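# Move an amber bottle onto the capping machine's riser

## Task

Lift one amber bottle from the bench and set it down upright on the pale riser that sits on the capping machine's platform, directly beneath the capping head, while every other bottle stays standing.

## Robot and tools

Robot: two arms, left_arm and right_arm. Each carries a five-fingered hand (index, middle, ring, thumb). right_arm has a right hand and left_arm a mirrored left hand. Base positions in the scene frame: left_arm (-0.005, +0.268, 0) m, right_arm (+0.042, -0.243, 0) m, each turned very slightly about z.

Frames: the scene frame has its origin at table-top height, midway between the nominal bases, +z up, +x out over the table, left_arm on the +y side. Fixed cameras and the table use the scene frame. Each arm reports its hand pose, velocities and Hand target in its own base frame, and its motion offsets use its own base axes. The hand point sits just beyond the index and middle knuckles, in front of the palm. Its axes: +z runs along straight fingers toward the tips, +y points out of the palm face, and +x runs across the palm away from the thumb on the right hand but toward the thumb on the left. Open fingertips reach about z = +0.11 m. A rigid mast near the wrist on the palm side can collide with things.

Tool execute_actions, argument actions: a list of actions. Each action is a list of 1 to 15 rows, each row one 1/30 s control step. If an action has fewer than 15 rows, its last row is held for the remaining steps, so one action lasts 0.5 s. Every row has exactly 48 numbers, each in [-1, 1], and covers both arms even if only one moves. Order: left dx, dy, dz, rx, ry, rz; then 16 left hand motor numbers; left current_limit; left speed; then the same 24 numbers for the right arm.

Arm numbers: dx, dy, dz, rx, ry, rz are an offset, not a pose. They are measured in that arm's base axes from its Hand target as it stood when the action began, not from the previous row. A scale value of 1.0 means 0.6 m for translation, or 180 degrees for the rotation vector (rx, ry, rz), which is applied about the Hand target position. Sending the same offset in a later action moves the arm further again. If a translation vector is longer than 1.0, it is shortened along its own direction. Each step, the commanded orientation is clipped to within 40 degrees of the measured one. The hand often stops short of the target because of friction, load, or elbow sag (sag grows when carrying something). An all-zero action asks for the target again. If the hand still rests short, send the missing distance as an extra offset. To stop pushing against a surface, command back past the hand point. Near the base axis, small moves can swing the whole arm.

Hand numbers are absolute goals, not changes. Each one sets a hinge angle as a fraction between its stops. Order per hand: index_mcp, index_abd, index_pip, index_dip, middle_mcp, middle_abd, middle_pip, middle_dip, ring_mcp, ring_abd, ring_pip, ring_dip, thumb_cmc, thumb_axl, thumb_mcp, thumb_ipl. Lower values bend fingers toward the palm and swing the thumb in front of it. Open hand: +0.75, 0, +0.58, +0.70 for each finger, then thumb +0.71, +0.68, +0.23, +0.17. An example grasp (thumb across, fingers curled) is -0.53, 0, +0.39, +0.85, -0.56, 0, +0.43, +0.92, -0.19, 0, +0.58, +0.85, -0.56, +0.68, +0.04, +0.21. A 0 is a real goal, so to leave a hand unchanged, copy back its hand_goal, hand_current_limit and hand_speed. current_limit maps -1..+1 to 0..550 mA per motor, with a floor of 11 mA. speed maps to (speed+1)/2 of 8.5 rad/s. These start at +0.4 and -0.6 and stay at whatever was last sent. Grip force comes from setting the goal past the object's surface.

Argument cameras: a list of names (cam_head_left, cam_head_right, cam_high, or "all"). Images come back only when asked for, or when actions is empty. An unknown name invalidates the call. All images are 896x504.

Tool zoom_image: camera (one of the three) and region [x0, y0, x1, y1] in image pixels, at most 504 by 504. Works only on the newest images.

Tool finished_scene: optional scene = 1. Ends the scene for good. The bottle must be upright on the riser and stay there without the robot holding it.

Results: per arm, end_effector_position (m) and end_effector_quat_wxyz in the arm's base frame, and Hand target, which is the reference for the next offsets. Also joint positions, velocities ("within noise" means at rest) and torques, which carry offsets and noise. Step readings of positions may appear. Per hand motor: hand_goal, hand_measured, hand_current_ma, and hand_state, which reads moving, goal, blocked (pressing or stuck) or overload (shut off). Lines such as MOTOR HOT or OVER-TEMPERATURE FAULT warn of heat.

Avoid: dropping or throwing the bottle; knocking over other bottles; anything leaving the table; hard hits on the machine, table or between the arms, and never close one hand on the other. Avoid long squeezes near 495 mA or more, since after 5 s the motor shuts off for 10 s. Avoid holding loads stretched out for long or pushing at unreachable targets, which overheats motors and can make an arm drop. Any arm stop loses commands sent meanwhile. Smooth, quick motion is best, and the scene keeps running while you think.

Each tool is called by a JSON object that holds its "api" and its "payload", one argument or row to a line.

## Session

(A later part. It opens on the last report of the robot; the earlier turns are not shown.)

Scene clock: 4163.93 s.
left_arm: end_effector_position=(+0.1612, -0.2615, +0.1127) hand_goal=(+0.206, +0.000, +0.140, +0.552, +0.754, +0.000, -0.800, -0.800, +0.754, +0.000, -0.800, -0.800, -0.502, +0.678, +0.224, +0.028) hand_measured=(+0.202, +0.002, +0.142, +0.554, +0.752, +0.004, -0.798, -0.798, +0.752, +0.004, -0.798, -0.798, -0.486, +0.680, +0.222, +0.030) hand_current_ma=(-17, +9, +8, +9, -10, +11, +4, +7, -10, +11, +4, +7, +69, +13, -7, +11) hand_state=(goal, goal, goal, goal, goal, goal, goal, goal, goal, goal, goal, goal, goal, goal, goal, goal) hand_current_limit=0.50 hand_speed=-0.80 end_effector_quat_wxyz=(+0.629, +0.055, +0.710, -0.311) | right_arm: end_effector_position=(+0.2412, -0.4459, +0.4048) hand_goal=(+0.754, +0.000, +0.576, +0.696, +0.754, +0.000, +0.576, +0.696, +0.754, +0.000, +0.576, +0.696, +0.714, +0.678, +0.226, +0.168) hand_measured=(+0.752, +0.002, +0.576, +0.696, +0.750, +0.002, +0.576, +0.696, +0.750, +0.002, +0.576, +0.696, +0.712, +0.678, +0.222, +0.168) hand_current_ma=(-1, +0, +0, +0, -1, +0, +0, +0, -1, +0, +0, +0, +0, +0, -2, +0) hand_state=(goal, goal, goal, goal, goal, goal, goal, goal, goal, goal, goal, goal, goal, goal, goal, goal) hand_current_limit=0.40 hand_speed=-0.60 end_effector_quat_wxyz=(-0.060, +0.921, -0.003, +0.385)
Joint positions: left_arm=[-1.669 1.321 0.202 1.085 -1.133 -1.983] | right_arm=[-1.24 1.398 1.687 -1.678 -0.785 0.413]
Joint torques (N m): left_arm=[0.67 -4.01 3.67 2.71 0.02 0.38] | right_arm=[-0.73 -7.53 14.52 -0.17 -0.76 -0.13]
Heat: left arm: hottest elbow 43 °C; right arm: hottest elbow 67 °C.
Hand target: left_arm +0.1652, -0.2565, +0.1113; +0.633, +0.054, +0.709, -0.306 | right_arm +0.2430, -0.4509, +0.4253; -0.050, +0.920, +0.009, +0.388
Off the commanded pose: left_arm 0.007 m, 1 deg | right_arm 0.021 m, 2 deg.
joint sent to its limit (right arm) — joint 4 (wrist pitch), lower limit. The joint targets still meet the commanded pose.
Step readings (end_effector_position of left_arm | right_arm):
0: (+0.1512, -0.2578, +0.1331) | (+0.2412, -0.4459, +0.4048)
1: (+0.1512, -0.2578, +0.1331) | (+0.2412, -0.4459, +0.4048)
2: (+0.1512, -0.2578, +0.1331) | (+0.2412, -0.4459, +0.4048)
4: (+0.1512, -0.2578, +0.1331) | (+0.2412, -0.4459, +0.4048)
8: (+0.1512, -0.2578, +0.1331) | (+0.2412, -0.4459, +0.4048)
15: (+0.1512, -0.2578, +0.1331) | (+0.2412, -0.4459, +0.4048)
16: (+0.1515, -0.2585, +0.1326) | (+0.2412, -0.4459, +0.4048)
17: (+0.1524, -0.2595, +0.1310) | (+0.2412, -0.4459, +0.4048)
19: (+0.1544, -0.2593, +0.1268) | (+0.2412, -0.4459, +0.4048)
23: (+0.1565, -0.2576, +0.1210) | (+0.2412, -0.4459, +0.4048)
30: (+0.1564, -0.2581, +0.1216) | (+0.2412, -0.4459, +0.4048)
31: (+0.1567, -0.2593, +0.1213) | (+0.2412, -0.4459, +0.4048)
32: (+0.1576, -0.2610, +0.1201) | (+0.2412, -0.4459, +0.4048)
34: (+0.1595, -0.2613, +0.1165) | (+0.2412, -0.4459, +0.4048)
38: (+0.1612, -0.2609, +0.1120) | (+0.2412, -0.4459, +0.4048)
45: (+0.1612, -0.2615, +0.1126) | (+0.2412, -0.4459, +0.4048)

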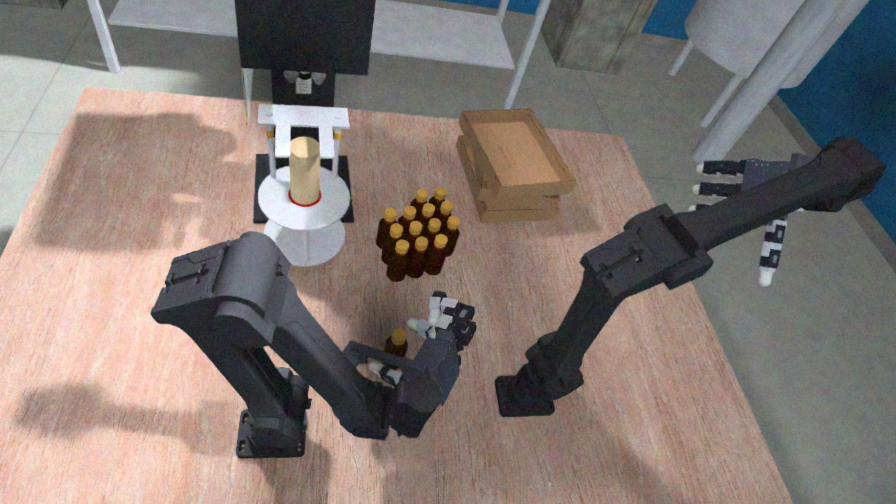

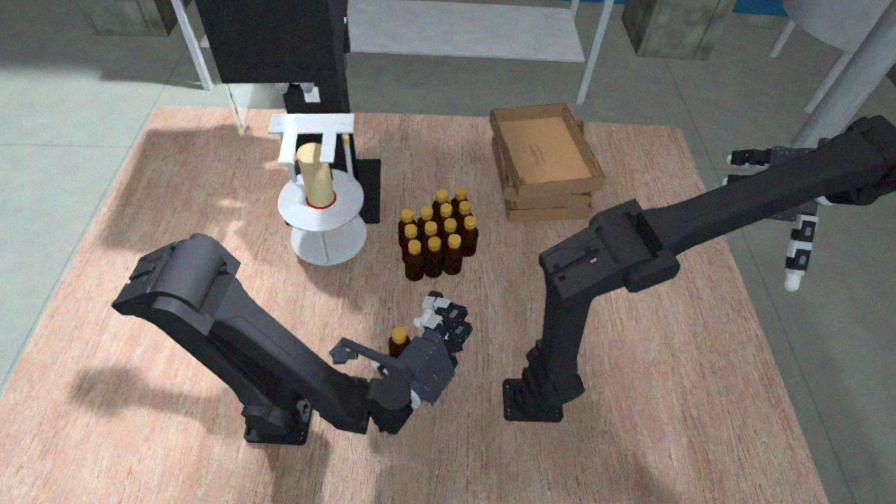

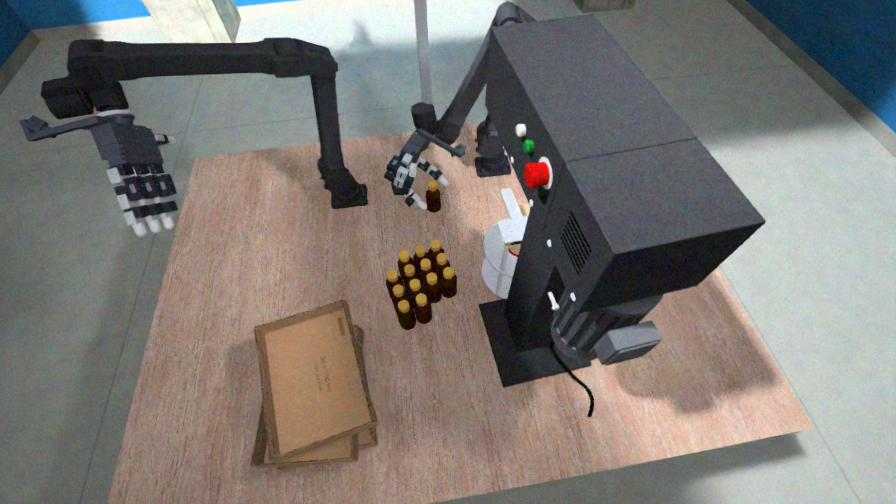

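{"api": "execute_actions", "payload": {
  "actions": [
    [[0,0,0,0,0,0,0.06,0,0.139,0.551,0.754,0,-0.8,-0.8,0.754,0,-0.8,-0.8,-0.503,0.678,0.04,0.027,0.3,-0.85,0,0,0,0,0,0,0.754,0,0.576,0.696,0.754,0,0.576,0.696,0.754,0,0.576,0.696,0.714,0.678,0.226,0.168,0.4,-0.6]],
    [[0,0,0,0,0,0,0.03,0,0.139,0.551,0.754,0,-0.8,-0.8,0.754,0,-0.8,-0.8,-0.503,0.678,0.0,0.027,0.0,-0.92,0,0,0,0,0,0,0.754,0,0.576,0.696,0.754,0,0.576,0.696,0.754,0,0.576,0.696,0.714,0.678,0.226,0.168,0.4,-0.6]]
  ],
  "cameras": ["cam_high", "cam_head_left"]
}}

{"api": "zoom_image", "payload": {
  "camera": "cam_high",
  "region": [380, 140, 460, 220]
}}

{"api": "zoom_image", "payload": {
  "camera": "cam_head_left",
  "region": [340, 290, 480, 430]
}}

Scene clock: 4193.83 s.
left_arm: end_effector_position=(+0.1612, -0.2615, +0.1127) hand_goal=(+0.030, +0.000, +0.140, +0.552, +0.754, +0.000, -0.800, -0.800, +0.754, +0.000, -0.800, -0.800, -0.502, +0.678, +0.000, +0.028) hand_measured=(+0.030, +0.002, +0.142, +0.554, +0.752, +0.004, -0.798, -0.798, +0.752, +0.004, -0.798, -0.798, -0.486, +0.680, +0.020, +0.032) hand_current_ma=(+2, +9, +8, +9, -10, +11, +4, +7, -10, +11, +4, +7, +69, +13, +109, +19) hand_state=(goal, goal, goal, goal, goal, goal, goal, goal, goal, goal, goal, goal, goal, goal, goal, goal) hand_current_limit=0.00 hand_speed=-0.92 end_effector_quat_wxyz=(+0.629, +0.055, +0.710, -0.311) | right_arm: end_effector_position=(+0.2412, -0.4459, +0.4048) hand_goal=(+0.754, +0.000, +0.576, +0.696, +0.754, +0.000, +0.576, +0.696, +0.754, +0.000, +0.576, +0.696, +0.714, +0.678, +0.226, +0.168) hand_measured=(+0.752, +0.002, +0.576, +0.696, +0.750, +0.002, +0.576, +0.696, +0.750, +0.002, +0.576, +0.696, +0.712, +0.678, +0.222, +0.168) hand_current_ma=(-1, +0, +0, +0, -1, +0, +0, +0, -1, +0, +0, +0, +0, +0, -2, +0) hand_state=(goal, goal, goal, goal, goal, goal, goal, goal, goal, goal, goal, goal, goal, goal, goal, goal) hand_current_limit=0.40 hand_speed=-0.60 end_effector_quat_wxyz=(-0.060, +0.921, -0.003, +0.385)
Joint positions: left_arm=[-1.669 1.321 0.202 1.085 -1.133 -1.983] | right_arm=[-1.24 1.398 1.687 -1.678 -0.785 0.413]
Joint torques (N m): left_arm=[0.67 -3.9 3.64 2.71 0.02 0.39] | right_arm=[-0.79 -7.53 14.5 -0.18 -0.76 -0.13]
Heat: left arm: hottest elbow 42 °C; right arm: hottest elbow 67 °C.
Hand target: left_arm +0.1652, -0.2565, +0.1113; +0.633, +0.054, +0.709, -0.306 | right_arm +0.2430, -0.4509, +0.4253; -0.050, +0.920, +0.009, +0.388
Off the commanded pose: left_arm 0.007 m, 1 deg | right_arm 0.021 m, 2 deg.
joint sent to its limit (right arm) — joint 4 (wrist pitch), lower limit. The joint targets still meet the commanded pose.
Step readings (end_effector_position of left_arm | right_arm):
0: (+0.1612, -0.2615, +0.1127) | (+0.2412, -0.4459, +0.4048)
1: (+0.1612, -0.2615, +0.1127) | (+0.2412, -0.4459, +0.4048)
2: (+0.1612, -0.2615, +0.1127) | (+0.2412, -0.4459, +0.4048)
4: (+0.1612, -0.2615, +0.1127) | (+0.2412, -0.4459, +0.4048)
8: (+0.1612, -0.2615, +0.1127) | (+0.2412, -0.4459, +0.4048)
15: (+0.1612, -0.2615, +0.1127) | (+0.2412, -0.4459, +0.4048)
16: (+0.1612, -0.2615, +0.1127) | (+0.2412, -0.4459, +0.4048)
17: (+0.1612, -0.2615, +0.1127) | (+0.2412, -0.4459, +0.4048)
19: (+0.1612, -0.2615, +0.1127) | (+0.2412, -0.4459, +0.4048)
23: (+0.1612, -0.2615, +0.1127) | (+0.2412, -0.4459, +0.4048)
30: (+0.1612, -0.2615, +0.1127) | (+0.2412, -0.4459, +0.4048)
Images, in order (width x height): cam_head_left 896x504, cam_high 896x504.

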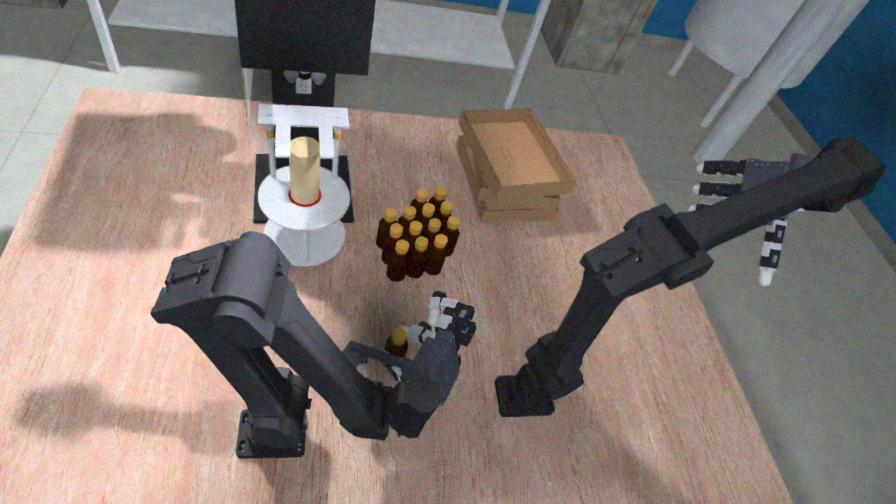

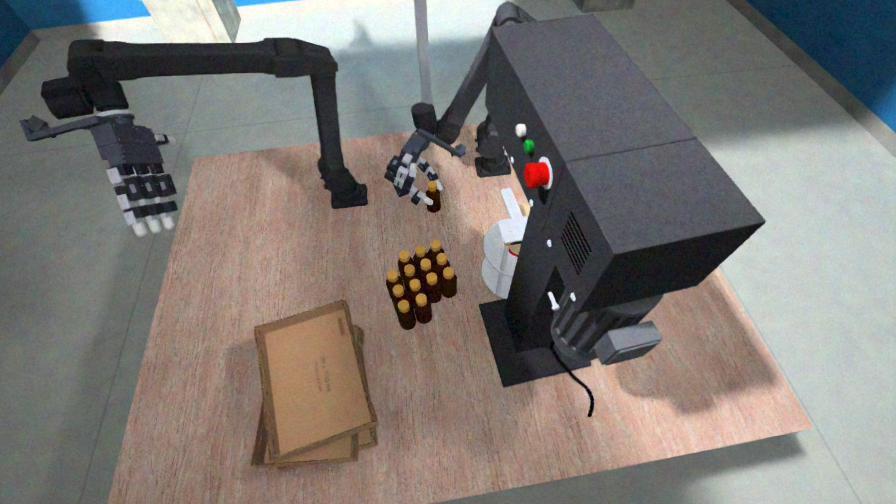

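Scaled by 6.300 from the camera's 896x504 image, which has a finer 1280x720 frame.

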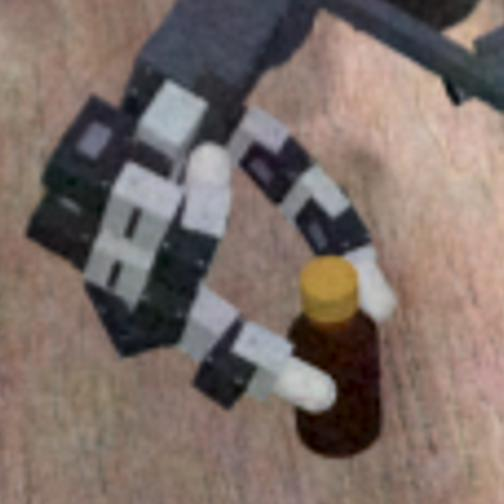

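Scaled by 3.600 from the camera's 896x504 image, which has a finer 1280x720 frame.

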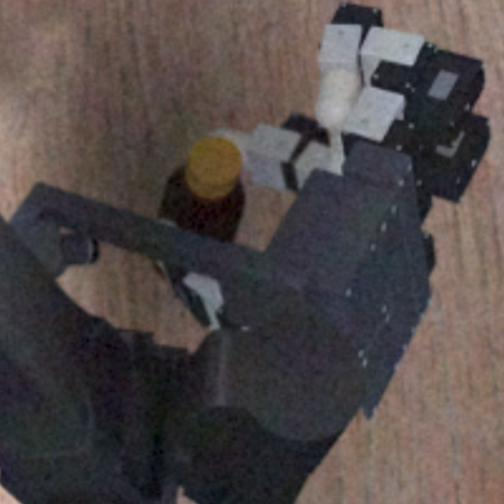

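{"api": "execute_actions", "payload": {
  "actions": [
    [[0,0,0,0,0,0,-0.1,0,0.139,0.551,0.754,0,-0.8,-0.8,0.754,0,-0.8,-0.8,-0.503,0.678,-0.03,0.027,0.1,-0.93,0,0,0,0,0,0,0.754,0,0.576,0.696,0.754,0,0.576,0.696,0.754,0,0.576,0.696,0.714,0.678,0.226,0.168,0.4,-0.6]],
    [[0,0,0,0,0,0,-0.25,0,0.139,0.551,0.754,0,-0.8,-0.8,0.754,0,-0.8,-0.8,-0.503,0.678,-0.15,0.027,0.4,-0.93,0,0,0,0,0,0,0.754,0,0.576,0.696,0.754,0,0.576,0.696,0.754,0,0.576,0.696,0.714,0.678,0.226,0.168,0.4,-0.6]],
    [[0,0,0,0,0,0,-0.3,0,0.139,0.551,0.754,0,-0.8,-0.8,0.754,0,-0.8,-0.8,-0.503,0.678,-0.25,0.027,0.77,-0.9,0,0,0,0,0,0,0.754,0,0.576,0.696,0.754,0,0.576,0.696,0.754,0,0.576,0.696,0.714,0.678,0.226,0.168,0.4,-0.6]]
  ],
  "cameras": ["cam_high", "cam_head_left"]
}}

{"api": "zoom_image", "payload": {
  "camera": "cam_high",
  "region": [380, 140, 460, 220]
}}

{"api": "zoom_image", "payload": {
  "camera": "cam_head_left",
  "region": [340, 290, 480, 430]
}}

Scene clock: 4207.70 s.
left_arm: end_effector_position=(+0.1612, -0.2615, +0.1127) hand_goal=(-0.300, +0.000, +0.140, +0.552, +0.754, +0.000, -0.800, -0.800, +0.754, +0.000, -0.800, -0.800, -0.502, +0.678, -0.250, +0.028) hand_measured=(-0.008, +0.000, +0.170, +0.562, +0.752, +0.004, -0.798, -0.798, +0.752, +0.004, -0.798, -0.798, -0.486, +0.682, +0.000, +0.048) hand_current_ma=(+487, -2, +129, +45, -10, +11, +4, +7, -10, +11, +4, +7, +67, +20, +487, +115) hand_state=(blocked, goal, blocked, goal, goal, goal, goal, goal, goal, goal, goal, goal, goal, goal, blocked, goal) hand_current_limit=0.77 hand_speed=-0.90 end_effector_quat_wxyz=(+0.629, +0.055, +0.710, -0.311) | right_arm: end_effector_position=(+0.2412, -0.4459, +0.4048) hand_goal=(+0.754, +0.000, +0.576, +0.696, +0.754, +0.000, +0.576, +0.696, +0.754, +0.000, +0.576, +0.696, +0.714, +0.678, +0.226, +0.168) hand_measured=(+0.752, +0.002, +0.576, +0.696, +0.750, +0.002, +0.576, +0.696, +0.750, +0.002, +0.576, +0.696, +0.712, +0.678, +0.222, +0.168) hand_current_ma=(-1, +0, +0, +0, -1, +0, +0, +0, -1, +0, +0, +0, +0, +0, -2, +0) hand_state=(goal, goal, goal, goal, goal, goal, goal, goal, goal, goal, goal, goal, goal, goal, goal, goal) hand_current_limit=0.40 hand_speed=-0.60 end_effector_quat_wxyz=(-0.060, +0.921, -0.003, +0.385)
Joint positions: left_arm=[-1.669 1.321 0.202 1.085 -1.133 -1.983] | right_arm=[-1.24 1.398 1.687 -1.678 -0.785 0.413]
Joint torques (N m): left_arm=[0.67 -3.84 3.63 2.67 0.02 0.39] | right_arm=[-0.73 -7.59 14.5 -0.18 -0.76 -0.13]
Heat: left arm: hottest elbow 42 °C; right arm: hottest elbow 67 °C.
Hand target: left_arm +0.1652, -0.2565, +0.1113; +0.633, +0.054, +0.709, -0.306 | right_arm +0.2430, -0.4509, +0.4253; -0.050, +0.920, +0.009, +0.388
Off the commanded pose: left_arm 0.007 m, 1 deg | right_arm 0.021 m, 2 deg.
joint sent to its limit (right arm) — joint 4 (wrist pitch), lower limit. The joint targets still meet the commanded pose.
Step readings (end_effector_position of left_arm | right_arm):
0: (+0.1612, -0.2615, +0.1127) | (+0.2412, -0.4459, +0.4048)
1: (+0.1612, -0.2615, +0.1127) | (+0.2412, -0.4459, +0.4048)
2: (+0.1612, -0.2615, +0.1127) | (+0.2412, -0.4459, +0.4048)
4: (+0.1612, -0.2615, +0.1127) | (+0.2412, -0.4459, +0.4048)
8: (+0.1612, -0.2615, +0.1127) | (+0.2412, -0.4459, +0.4048)
15: (+0.1612, -0.2615, +0.1127) | (+0.2412, -0.4459, +0.4048)
16: (+0.1612, -0.2615, +0.1127) | (+0.2412, -0.4459, +0.4048)
17: (+0.1612, -0.2615, +0.1127) | (+0.2412, -0.4459, +0.4048)
19: (+0.1612, -0.2615, +0.1127) | (+0.2412, -0.4459, +0.4048)
23: (+0.1612, -0.2615, +0.1127) | (+0.2412, -0.4459, +0.4048)
30: (+0.1612, -0.2615, +0.1127) | (+0.2412, -0.4459, +0.4048)
31: (+0.1612, -0.2615, +0.1127) | (+0.2412, -0.4459, +0.4048)
32: (+0.1612, -0.2615, +0.1127) | (+0.2412, -0.4459, +0.4048)
34: (+0.1612, -0.2615, +0.1127) | (+0.2412, -0.4459, +0.4048)
38: (+0.1612, -0.2615, +0.1127) | (+0.2412, -0.4459, +0.4048)
45: (+0.1612, -0.2615, +0.1127) | (+0.2412, -0.4459, +0.4048)
Images, in order (width x height): cam_head_left 896x504, cam_high 896x504.

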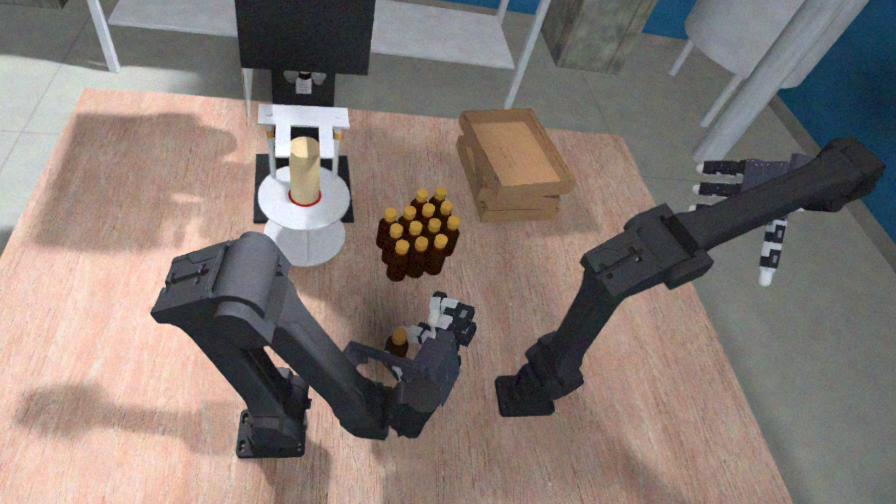

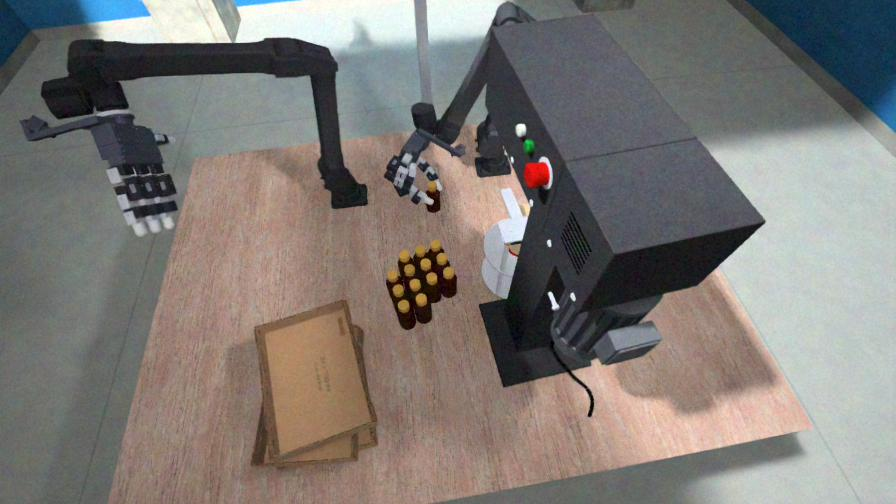

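Scaled by 6.300 from the camera's 896x504 image, which has a finer 1280x720 frame.

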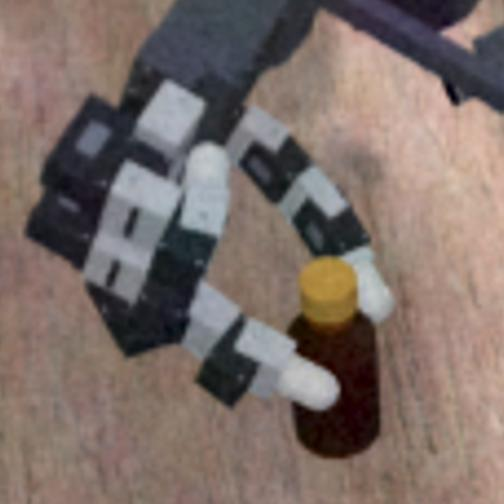

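Scaled by 3.600 from the camera's 896x504 image, which has a finer 1280x720 frame.

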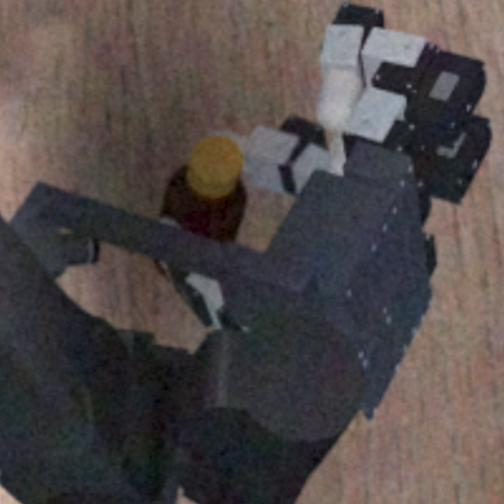

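{"api": "execute_actions", "payload": {
  "actions": [
    [[0,0,0.012,0,0,0,-0.3,0,0.139,0.551,0.754,0,-0.8,-0.8,0.754,0,-0.8,-0.8,-0.503,0.678,-0.25,0.027,0.77,-0.9,0,0,0,0,0,0,0.754,0,0.576,0.696,0.754,0,0.576,0.696,0.754,0,0.576,0.696,0.714,0.678,0.226,0.168,0.4,-0.6]],
    [[0,0,0.012,0,0,0,-0.3,0,0.139,0.551,0.754,0,-0.8,-0.8,0.754,0,-0.8,-0.8,-0.503,0.678,-0.25,0.027,0.77,-0.9,0,0,0,0,0,0,0.754,0,0.576,0.696,0.754,0,0.576,0.696,0.754,0,0.576,0.696,0.714,0.678,0.226,0.168,0.4,-0.6]],
    [[0,0,0.012,0,0,0,-0.3,0,0.139,0.551,0.754,0,-0.8,-0.8,0.754,0,-0.8,-0.8,-0.503,0.678,-0.25,0.027,0.77,-0.9,0,0,0,0,0,0,0.754,0,0.576,0.696,0.754,0,0.576,0.696,0.754,0,0.576,0.696,0.714,0.678,0.226,0.168,0.4,-0.6]]
  ],
  "cameras": ["cam_high", "cam_head_left"]
}}

{"api": "zoom_image", "payload": {
  "camera": "cam_high",
  "region": [380, 140, 460, 220]
}}

{"api": "zoom_image", "payload": {
  "camera": "cam_head_left",
  "region": [340, 290, 480, 430]
}}

Scene clock: 4239.77 s.
left_arm: end_effector_position=(+0.1616, -0.2570, +0.1300) hand_goal=(-0.300, +0.000, +0.140, +0.552, +0.754, +0.000, -0.800, -0.800, +0.754, +0.000, -0.800, -0.800, -0.502, +0.678, -0.250, +0.028) hand_measured=(-0.058, +0.004, +0.178, +0.564, +0.752, +0.004, -0.798, -0.798, +0.752, +0.004, -0.798, -0.798, -0.502, +0.678, -0.114, +0.048) hand_current_ma=(+487, +11, +172, +54, -10, +11, +4, +7, -10, +11, +4, +7, -4, +4, +487, +123) hand_state=(blocked, goal, blocked, goal, goal, goal, goal, goal, goal, goal, goal, goal, goal, goal, blocked, blocked) hand_current_limit=0.77 hand_speed=-0.90 end_effector_quat_wxyz=(+0.629, +0.053, +0.708, -0.315) | right_arm: end_effector_position=(+0.2412, -0.4459, +0.4048) hand_goal=(+0.754, +0.000, +0.576, +0.696, +0.754, +0.000, +0.576, +0.696, +0.754, +0.000, +0.576, +0.696, +0.714, +0.678, +0.226, +0.168) hand_measured=(+0.752, +0.002, +0.576, +0.696, +0.750, +0.002, +0.576, +0.696, +0.750, +0.002, +0.576, +0.696, +0.712, +0.678, +0.222, +0.168) hand_current_ma=(-1, +0, +0, +0, -1, +0, +0, +0, -1, +0, +0, +0, +0, +0, -2, +0) hand_state=(goal, goal, goal, goal, goal, goal, goal, goal, goal, goal, goal, goal, goal, goal, goal, goal) hand_current_limit=0.40 hand_speed=-0.60 end_effector_quat_wxyz=(-0.060, +0.921, -0.003, +0.385)
Joint positions: left_arm=[-1.669 1.203 0.202 0.978 -1.129 -1.98] | right_arm=[-1.24 1.398 1.687 -1.678 -0.785 0.413]
Joint torques (N m): left_arm=[0.85 -4.07 5.86 1.03 -0.1 0.4] | right_arm=[-0.79 -7.53 14.52 -0.17 -0.76 -0.13]
Heat: left arm: hottest elbow 42 °C; right arm: hottest elbow 67 °C.
Hand target: left_arm +0.1652, -0.2564, +0.1329; +0.633, +0.054, +0.709, -0.305 | right_arm +0.2430, -0.4509, +0.4253; -0.050, +0.920, +0.009, +0.388
Off the commanded pose: left_arm 0.005 m, 1 deg | right_arm 0.021 m, 2 deg.
joint sent to its limit (right arm) — joint 4 (wrist pitch), lower limit. The joint targets still meet the commanded pose.
Step readings (end_effector_position of left_arm | right_arm):
0: (+0.1612, -0.2615, +0.1127) | (+0.2412, -0.4459, +0.4048)
1: (+0.1612, -0.2614, +0.1129) | (+0.2412, -0.4459, +0.4048)
2: (+0.1612, -0.2613, +0.1137) | (+0.2412, -0.4459, +0.4048)
4: (+0.1612, -0.2613, +0.1154) | (+0.2412, -0.4459, +0.4048)
8: (+0.1612, -0.2613, +0.1173) | (+0.2412, -0.4459, +0.4048)
15: (+0.1612, -0.2611, +0.1171) | (+0.2412, -0.4459, +0.4048)
16: (+0.1612, -0.2609, +0.1172) | (+0.2412, -0.4459, +0.4048)
17: (+0.1613, -0.2604, +0.1179) | (+0.2412, -0.4459, +0.4048)
19: (+0.1613, -0.2598, +0.1204) | (+0.2412, -0.4459, +0.4048)
23: (+0.1614, -0.2592, +0.1239) | (+0.2412, -0.4459, +0.4048)
30: (+0.1614, -0.2589, +0.1240) | (+0.2412, -0.4459, +0.4048)
31: (+0.1614, -0.2588, +0.1242) | (+0.2412, -0.4459, +0.4048)
32: (+0.1615, -0.2585, +0.1249) | (+0.2412, -0.4459, +0.4048)
34: (+0.1615, -0.2578, +0.1275) | (+0.2412, -0.4459, +0.4048)
38: (+0.1616, -0.2571, +0.1303) | (+0.2412, -0.4459, +0.4048)
45: (+0.1616, -0.2570, +0.1300) | (+0.2412, -0.4459, +0.4048)
Images, in order (width x height): cam_head_left 896x504, cam_high 896x504.

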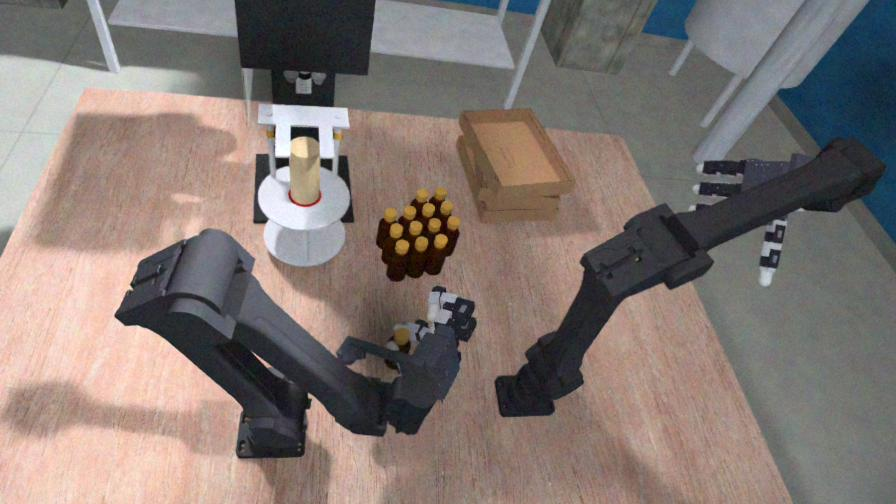

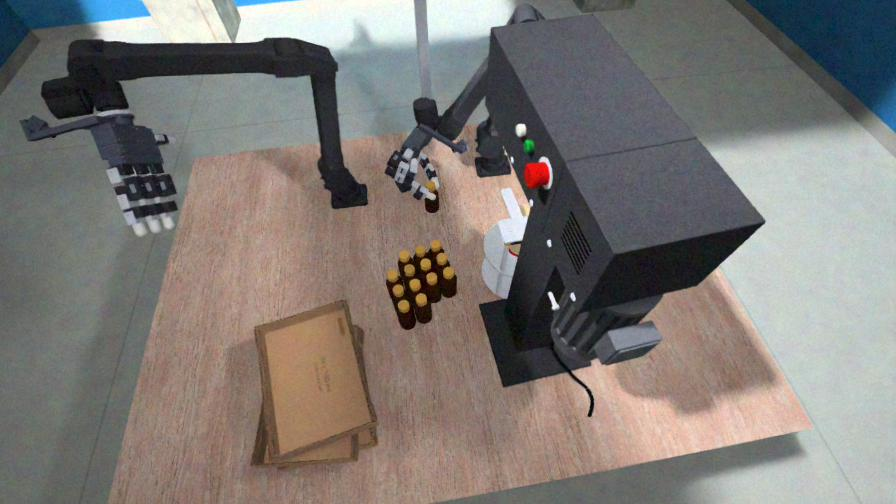

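Scaled by 6.300 from the camera's 896x504 image, which has a finer 1280x720 frame.

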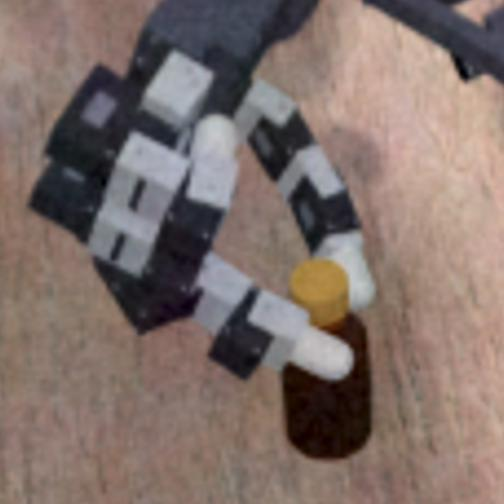

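Scaled by 3.600 from the camera's 896x504 image, which has a finer 1280x720 frame.

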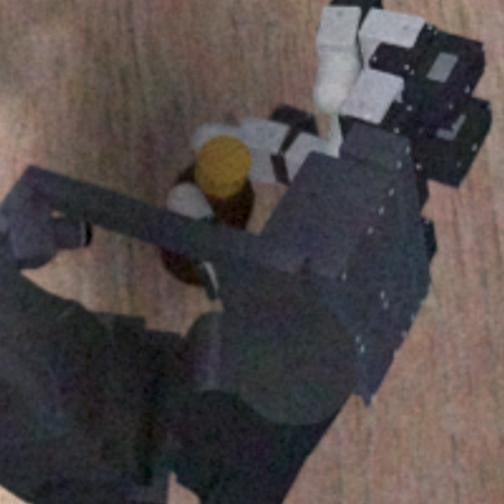

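{"api": "execute_actions", "payload": {
  "actions": [
    [[0,0,0,0,0,0,0.0,0,0.139,0.551,0.754,0,-0.8,-0.8,0.754,0,-0.8,-0.8,-0.503,0.678,-0.03,0.027,0.5,-0.93,0,0,0,0,0,0,0.754,0,0.576,0.696,0.754,0,0.576,0.696,0.754,0,0.576,0.696,0.714,0.678,0.226,0.168,0.4,-0.6]],
    [[0,0,0,0,0,0,0.09,0,0.139,0.551,0.754,0,-0.8,-0.8,0.754,0,-0.8,-0.8,-0.503,0.678,0.08,0.027,0.5,-0.9,0,0,0,0,0,0,0.754,0,0.576,0.696,0.754,0,0.576,0.696,0.754,0,0.576,0.696,0.714,0.678,0.226,0.168,0.4,-0.6]]
  ],
  "cameras": ["all"]
}}

{"api": "zoom_image", "payload": {
  "camera": "cam_high",
  "region": [380, 140, 460, 220]
}}

{"api": "zoom_image", "payload": {
  "camera": "cam_head_left",
  "region": [340, 290, 480, 430]
}}

{"api": "zoom_image", "payload": {
  "camera": "cam_head_right",
  "region": [340, 290, 480, 430]
}}

Scene clock: 4260.93 s.
left_arm: end_effector_position=(+0.1617, -0.2567, +0.1295) hand_goal=(+0.090, +0.000, +0.140, +0.552, +0.754, +0.000, -0.800, -0.800, +0.754, +0.000, -0.800, -0.800, -0.502, +0.678, +0.080, +0.028) hand_measured=(+0.084, +0.002, +0.142, +0.554, +0.752, +0.004, -0.798, -0.798, +0.752, +0.004, -0.798, -0.798, -0.496, +0.678, +0.078, +0.030) hand_current_ma=(-25, +8, +10, +10, -10, +11, +4, +7, -10, +11, +4, +7, +21, +3, -8, +13) hand_state=(goal, goal, goal, goal, goal, goal, goal, goal, goal, goal, goal, goal, goal, goal, goal, goal) hand_current_limit=0.50 hand_speed=-0.90 end_effector_quat_wxyz=(+0.629, +0.055, +0.709, -0.313) | right_arm: end_effector_position=(+0.2412, -0.4459, +0.4048) hand_goal=(+0.754, +0.000, +0.576, +0.696, +0.754, +0.000, +0.576, +0.696, +0.754, +0.000, +0.576, +0.696, +0.714, +0.678, +0.226, +0.168) hand_measured=(+0.752, +0.002, +0.576, +0.696, +0.750, +0.002, +0.576, +0.696, +0.750, +0.002, +0.576, +0.696, +0.712, +0.678, +0.222, +0.168) hand_current_ma=(-1, +0, +0, +0, -1, +0, +0, +0, -1, +0, +0, +0, +0, +0, -2, +0) hand_state=(goal, goal, goal, goal, goal, goal, goal, goal, goal, goal, goal, goal, goal, goal, goal, goal) hand_current_limit=0.40 hand_speed=-0.60 end_effector_quat_wxyz=(-0.060, +0.921, -0.003, +0.385)
Joint positions: left_arm=[-1.669 1.203 0.202 0.972 -1.129 -1.98] | right_arm=[-1.24 1.398 1.687 -1.678 -0.785 0.413]
Joint torques (N m): left_arm=[0.62 -4.13 5.89 1.26 -0.11 0.38] | right_arm=[-0.73 -7.53 14.49 -0.17 -0.76 -0.13]
Heat: left arm: hottest elbow 42 °C; right arm: hottest elbow 67 °C.
Hand target: left_arm +0.1652, -0.2564, +0.1329; +0.633, +0.054, +0.709, -0.305 | right_arm +0.2430, -0.4509, +0.4253; -0.050, +0.920, +0.009, +0.388
Off the commanded pose: left_arm 0.005 m, 1 deg | right_arm 0.021 m, 2 deg.
joint sent to its limit (right arm) — joint 4 (wrist pitch), lower limit. The joint targets still meet the commanded pose.
Step readings (end_effector_position of left_arm | right_arm):
0: (+0.1616, -0.2570, +0.1300) | (+0.2412, -0.4459, +0.4048)
1: (+0.1616, -0.2570, +0.1300) | (+0.2412, -0.4459, +0.4048)
2: (+0.1616, -0.2570, +0.1300) | (+0.2412, -0.4459, +0.4048)
4: (+0.1616, -0.2570, +0.1300) | (+0.2412, -0.4459, +0.4048)
8: (+0.1616, -0.2570, +0.1300) | (+0.2412, -0.4459, +0.4048)
15: (+0.1616, -0.2569, +0.1298) | (+0.2412, -0.4459, +0.4048)
16: (+0.1616, -0.2568, +0.1298) | (+0.2412, -0.4459, +0.4048)
17: (+0.1616, -0.2568, +0.1297) | (+0.2412, -0.4459, +0.4048)
19: (+0.1616, -0.2567, +0.1296) | (+0.2412, -0.4459, +0.4048)
23: (+0.1617, -0.2567, +0.1295) | (+0.2412, -0.4459, +0.4048)
30: (+0.1617, -0.2567, +0.1295) | (+0.2412, -0.4459, +0.4048)

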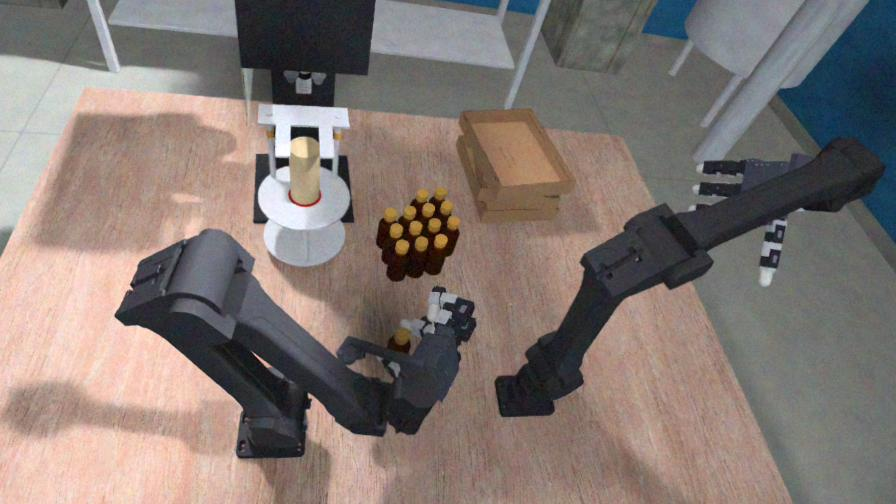

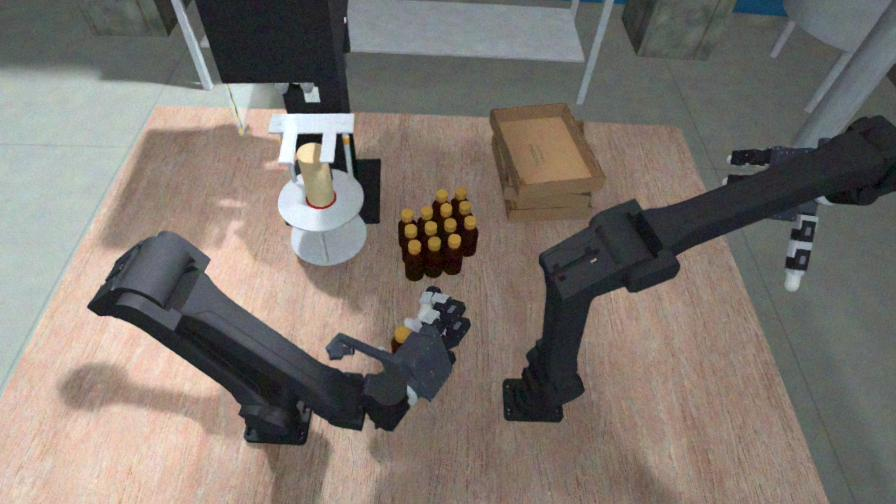

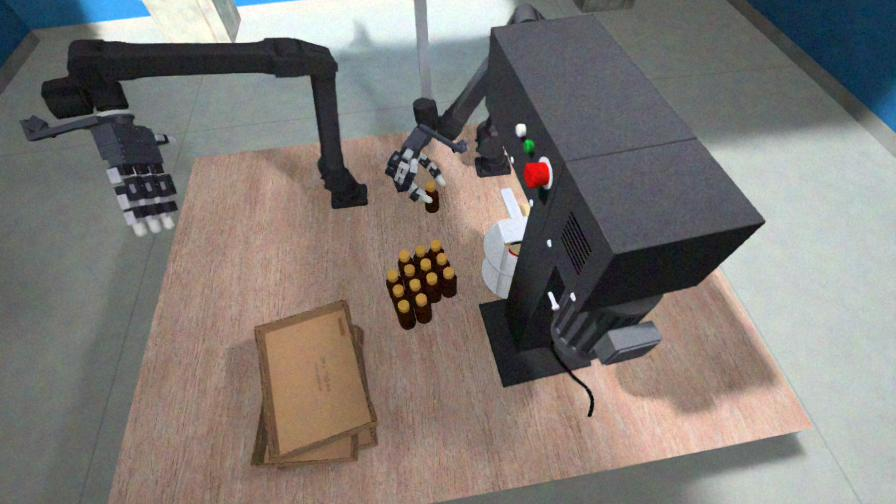

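Scaled by 6.300 from the camera's 896x504 image, which has a finer 1280x720 frame.

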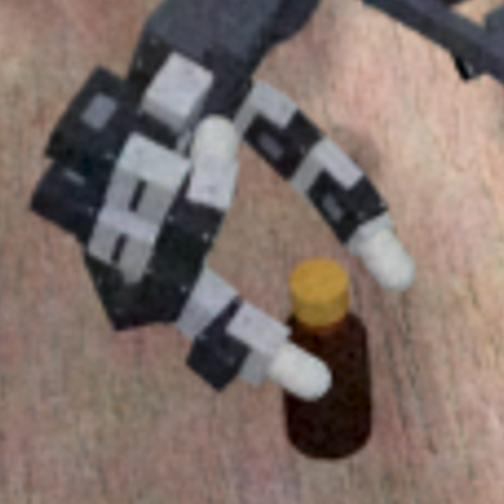

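Scaled by 3.600 from the camera's 896x504 image, which has a finer 1280x720 frame.

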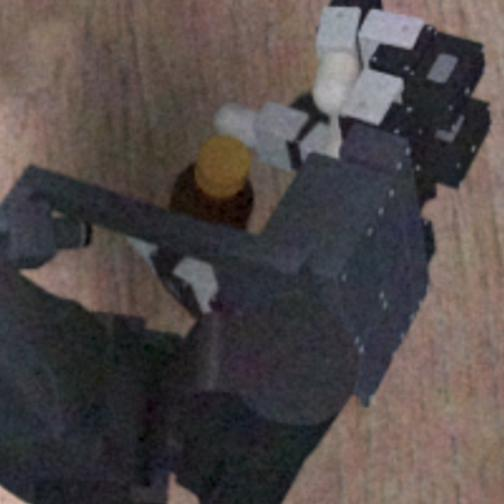

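Scaled by 3.600 from the camera's 896x504 image, which has a finer 1280x720 frame.

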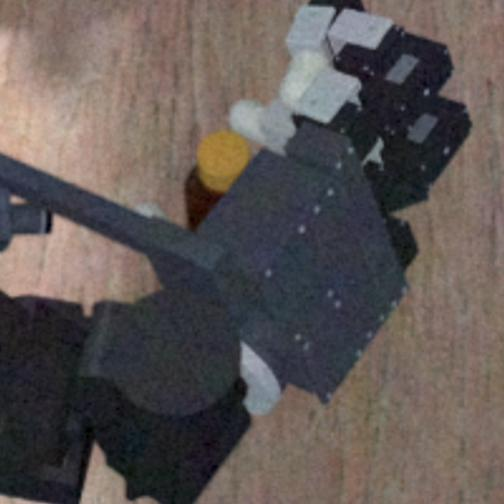

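{"api": "execute_actions", "payload": {
  "actions": [
    [[-0.004,-0.024,0.002,0,0,0,0.09,0,0.139,0.551,0.754,0,-0.8,-0.8,0.754,0,-0.8,-0.8,-0.503,0.678,0.08,0.027,0.5,-0.9,0,0,0,0,0,0,0.754,0,0.576,0.696,0.754,0,0.576,0.696,0.754,0,0.576,0.696,0.714,0.678,0.226,0.168,0.4,-0.6]]
  ],
  "cameras": ["cam_high"]
}}

{"api": "zoom_image", "payload": {
  "camera": "cam_high",
  "region": [380, 140, 460, 220]
}}

Scene clock: 4289.57 s.
left_arm: end_effector_position=(+0.1616, -0.2574, +0.1237) hand_goal=(+0.090, +0.000, +0.140, +0.552, +0.754, +0.000, -0.800, -0.800, +0.754, +0.000, -0.800, -0.800, -0.502, +0.678, +0.080, +0.028) hand_measured=(+0.084, +0.002, +0.142, +0.554, +0.752, +0.004, -0.798, -0.798, +0.752, +0.004, -0.798, -0.798, -0.496, +0.678, +0.078, +0.030) hand_current_ma=(-24, +8, +10, +10, -10, +11, +4, +7, -10, +11, +4, +7, +22, +3, -7, +13) hand_state=(goal, goal, goal, goal, goal, goal, goal, goal, goal, goal, goal, goal, goal, goal, goal, goal) hand_current_limit=0.50 hand_speed=-0.90 end_effector_quat_wxyz=(+0.630, +0.063, +0.713, -0.302) | right_arm: end_effector_position=(+0.2412, -0.4459, +0.4048) hand_goal=(+0.754, +0.000, +0.576, +0.696, +0.754, +0.000, +0.576, +0.696, +0.754, +0.000, +0.576, +0.696, +0.714, +0.678, +0.226, +0.168) hand_measured=(+0.752, +0.002, +0.576, +0.696, +0.750, +0.002, +0.576, +0.696, +0.750, +0.002, +0.576, +0.696, +0.712, +0.678, +0.222, +0.168) hand_current_ma=(-1, +0, +0, +0, -1, +0, +0, +0, -1, +0, +0, +0, +0, +0, -2, +0) hand_state=(goal, goal, goal, goal, goal, goal, goal, goal, goal, goal, goal, goal, goal, goal, goal, goal) hand_current_limit=0.40 hand_speed=-0.60 end_effector_quat_wxyz=(-0.060, +0.921, -0.003, +0.385)
Joint positions: left_arm=[-1.669 1.235 0.206 0.972 -1.133 -1.98] | right_arm=[-1.24 1.398 1.687 -1.678 -0.785 0.413]
Joint torques (N m): left_arm=[0.26 -3.49 8.06 1.46 -0.19 0.37] | right_arm=[-0.79 -7.53 14.5 -0.17 -0.76 -0.14]
Heat: left arm: hottest elbow 43 °C; right arm: hottest elbow 67 °C.
Hand target: left_arm +0.1628, -0.2708, +0.1340; +0.633, +0.054, +0.709, -0.305 | right_arm +0.2430, -0.4509, +0.4253; -0.050, +0.920, +0.009, +0.388
Off the commanded pose: left_arm 0.017 m, 1 deg | right_arm 0.021 m, 2 deg.
joint sent to its limit (right arm) — joint 4 (wrist pitch), lower limit. The joint targets still meet the commanded pose.
Step readings (end_effector_position of left_arm | right_arm):
0: (+0.1617, -0.2567, +0.1295) | (+0.2412, -0.4459, +0.4048)
1: (+0.1617, -0.2565, +0.1292) | (+0.2412, -0.4459, +0.4048)
2: (+0.1617, -0.2564, +0.1283) | (+0.2412, -0.4459, +0.4048)
4: (+0.1616, -0.2572, +0.1258) | (+0.2412, -0.4459, +0.4048)
8: (+0.1616, -0.2574, +0.1237) | (+0.2412, -0.4459, +0.4048)
15: (+0.1616, -0.2574, +0.1237) | (+0.2412, -0.4459, +0.4048)
Images, in order (width x height): cam_high 896x504.

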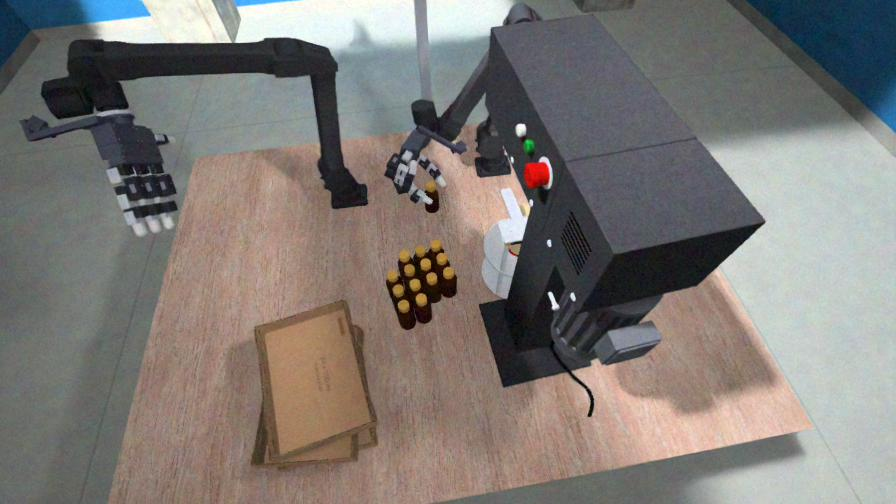

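Scaled by 6.300 from the camera's 896x504 image, which has a finer 1280x720 frame.

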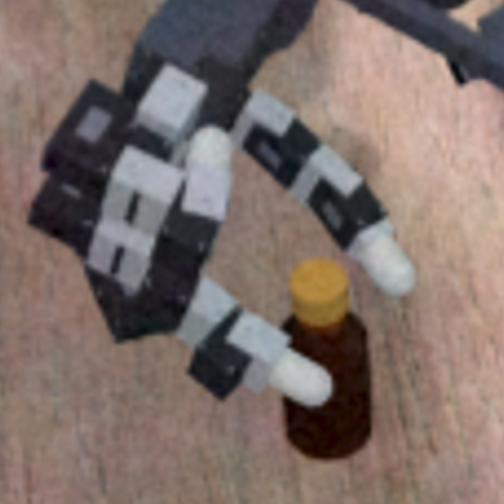

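{"api": "execute_actions", "payload": {
  "actions": [
    [[-0.002,-0.014,0.008,0,0,0,0.09,0,0.139,0.551,0.754,0,-0.8,-0.8,0.754,0,-0.8,-0.8,-0.503,0.678,0.08,0.027,0.5,-0.9,0,0,0,0,0,0,0.754,0,0.576,0.696,0.754,0,0.576,0.696,0.754,0,0.576,0.696,0.714,0.678,0.226,0.168,0.4,-0.6]]
  ],
  "cameras": ["cam_high"]
}}

{"api": "zoom_image", "payload": {
  "camera": "cam_high",
  "region": [380, 140, 460, 220]
}}

Scene clock: 4313.97 s.
left_arm: end_effector_position=(+0.1607, -0.2673, +0.1310) hand_goal=(+0.090, +0.000, +0.140, +0.552, +0.754, +0.000, -0.800, -0.800, +0.754, +0.000, -0.800, -0.800, -0.502, +0.678, +0.080, +0.028) hand_measured=(+0.084, +0.002, +0.142, +0.554, +0.752, +0.004, -0.798, -0.798, +0.752, +0.004, -0.798, -0.798, -0.496, +0.678, +0.078, +0.030) hand_current_ma=(-21, +8, +9, +10, -10, +11, +4, +7, -10, +11, +4, +7, +22, +3, -7, +13) hand_state=(goal, goal, goal, goal, goal, goal, goal, goal, goal, goal, goal, goal, goal, goal, goal, goal) hand_current_limit=0.50 hand_speed=-0.90 end_effector_quat_wxyz=(+0.631, +0.057, +0.711, -0.306) | right_arm: end_effector_position=(+0.2412, -0.4459, +0.4048) hand_goal=(+0.754, +0.000, +0.576, +0.696, +0.754, +0.000, +0.576, +0.696, +0.754, +0.000, +0.576, +0.696, +0.714, +0.678, +0.226, +0.168) hand_measured=(+0.752, +0.002, +0.576, +0.696, +0.750, +0.002, +0.576, +0.696, +0.750, +0.002, +0.576, +0.696, +0.712, +0.678, +0.222, +0.168) hand_current_ma=(-1, +0, +0, +0, -1, +0, +0, +0, -1, +0, +0, +0, +0, +0, -2, +0) hand_state=(goal, goal, goal, goal, goal, goal, goal, goal, goal, goal, goal, goal, goal, goal, goal, goal) hand_current_limit=0.40 hand_speed=-0.60 end_effector_quat_wxyz=(-0.060, +0.921, -0.003, +0.385)
Joint positions: left_arm=[-1.669 1.236 0.237 0.958 -1.137 -1.98] | right_arm=[-1.24 1.398 1.687 -1.678 -0.785 0.413]
Joint torques (N m): left_arm=[0.03 -3.37 7.98 1.2 -0.08 0.38] | right_arm=[-0.73 -7.47 14.52 -0.17 -0.76 -0.13]
Heat: left arm: hottest elbow 44 °C; right arm: hottest elbow 67 °C.
Hand target: left_arm +0.1616, -0.2792, +0.1388; +0.633, +0.054, +0.709, -0.305 | right_arm +0.2430, -0.4509, +0.4253; -0.050, +0.920, +0.009, +0.388
Off the commanded pose: left_arm 0.014 m, 0 deg | right_arm 0.021 m, 2 deg.
joint sent to its limit (right arm) — joint 4 (wrist pitch), lower limit. The joint targets still meet the commanded pose.
Step readings (end_effector_position of left_arm | right_arm):
0: (+0.1616, -0.2574, +0.1237) | (+0.2412, -0.4459, +0.4048)
1: (+0.1616, -0.2577, +0.1241) | (+0.2412, -0.4459, +0.4048)
2: (+0.1616, -0.2585, +0.1248) | (+0.2412, -0.4459, +0.4048)
4: (+0.1612, -0.2624, +0.1275) | (+0.2412, -0.4459, +0.4048)
8: (+0.1607, -0.2673, +0.1311) | (+0.2412, -0.4459, +0.4048)
15: (+0.1607, -0.2673, +0.1310) | (+0.2412, -0.4459, +0.4048)
Images, in order (width x height): cam_high 896x504.

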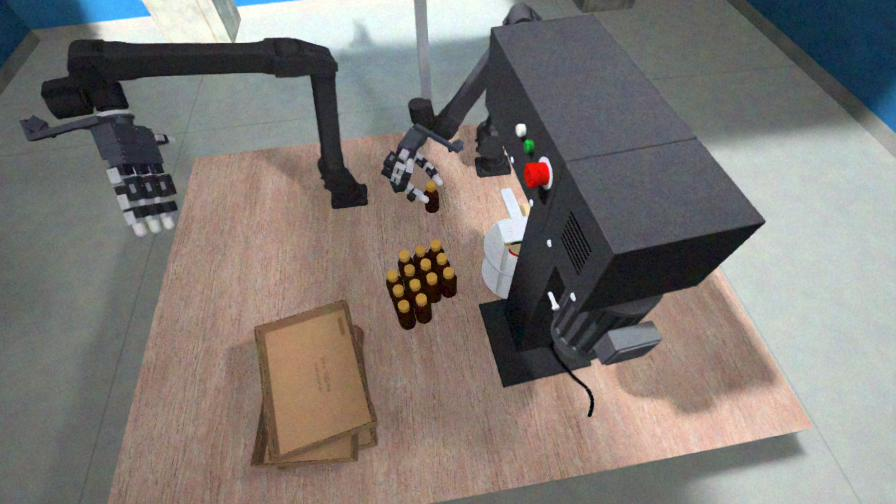

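Scaled by 6.300 from the camera's 896x504 image, which has a finer 1280x720 frame.

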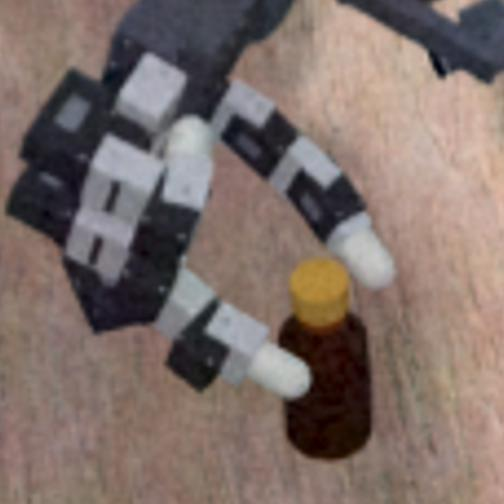

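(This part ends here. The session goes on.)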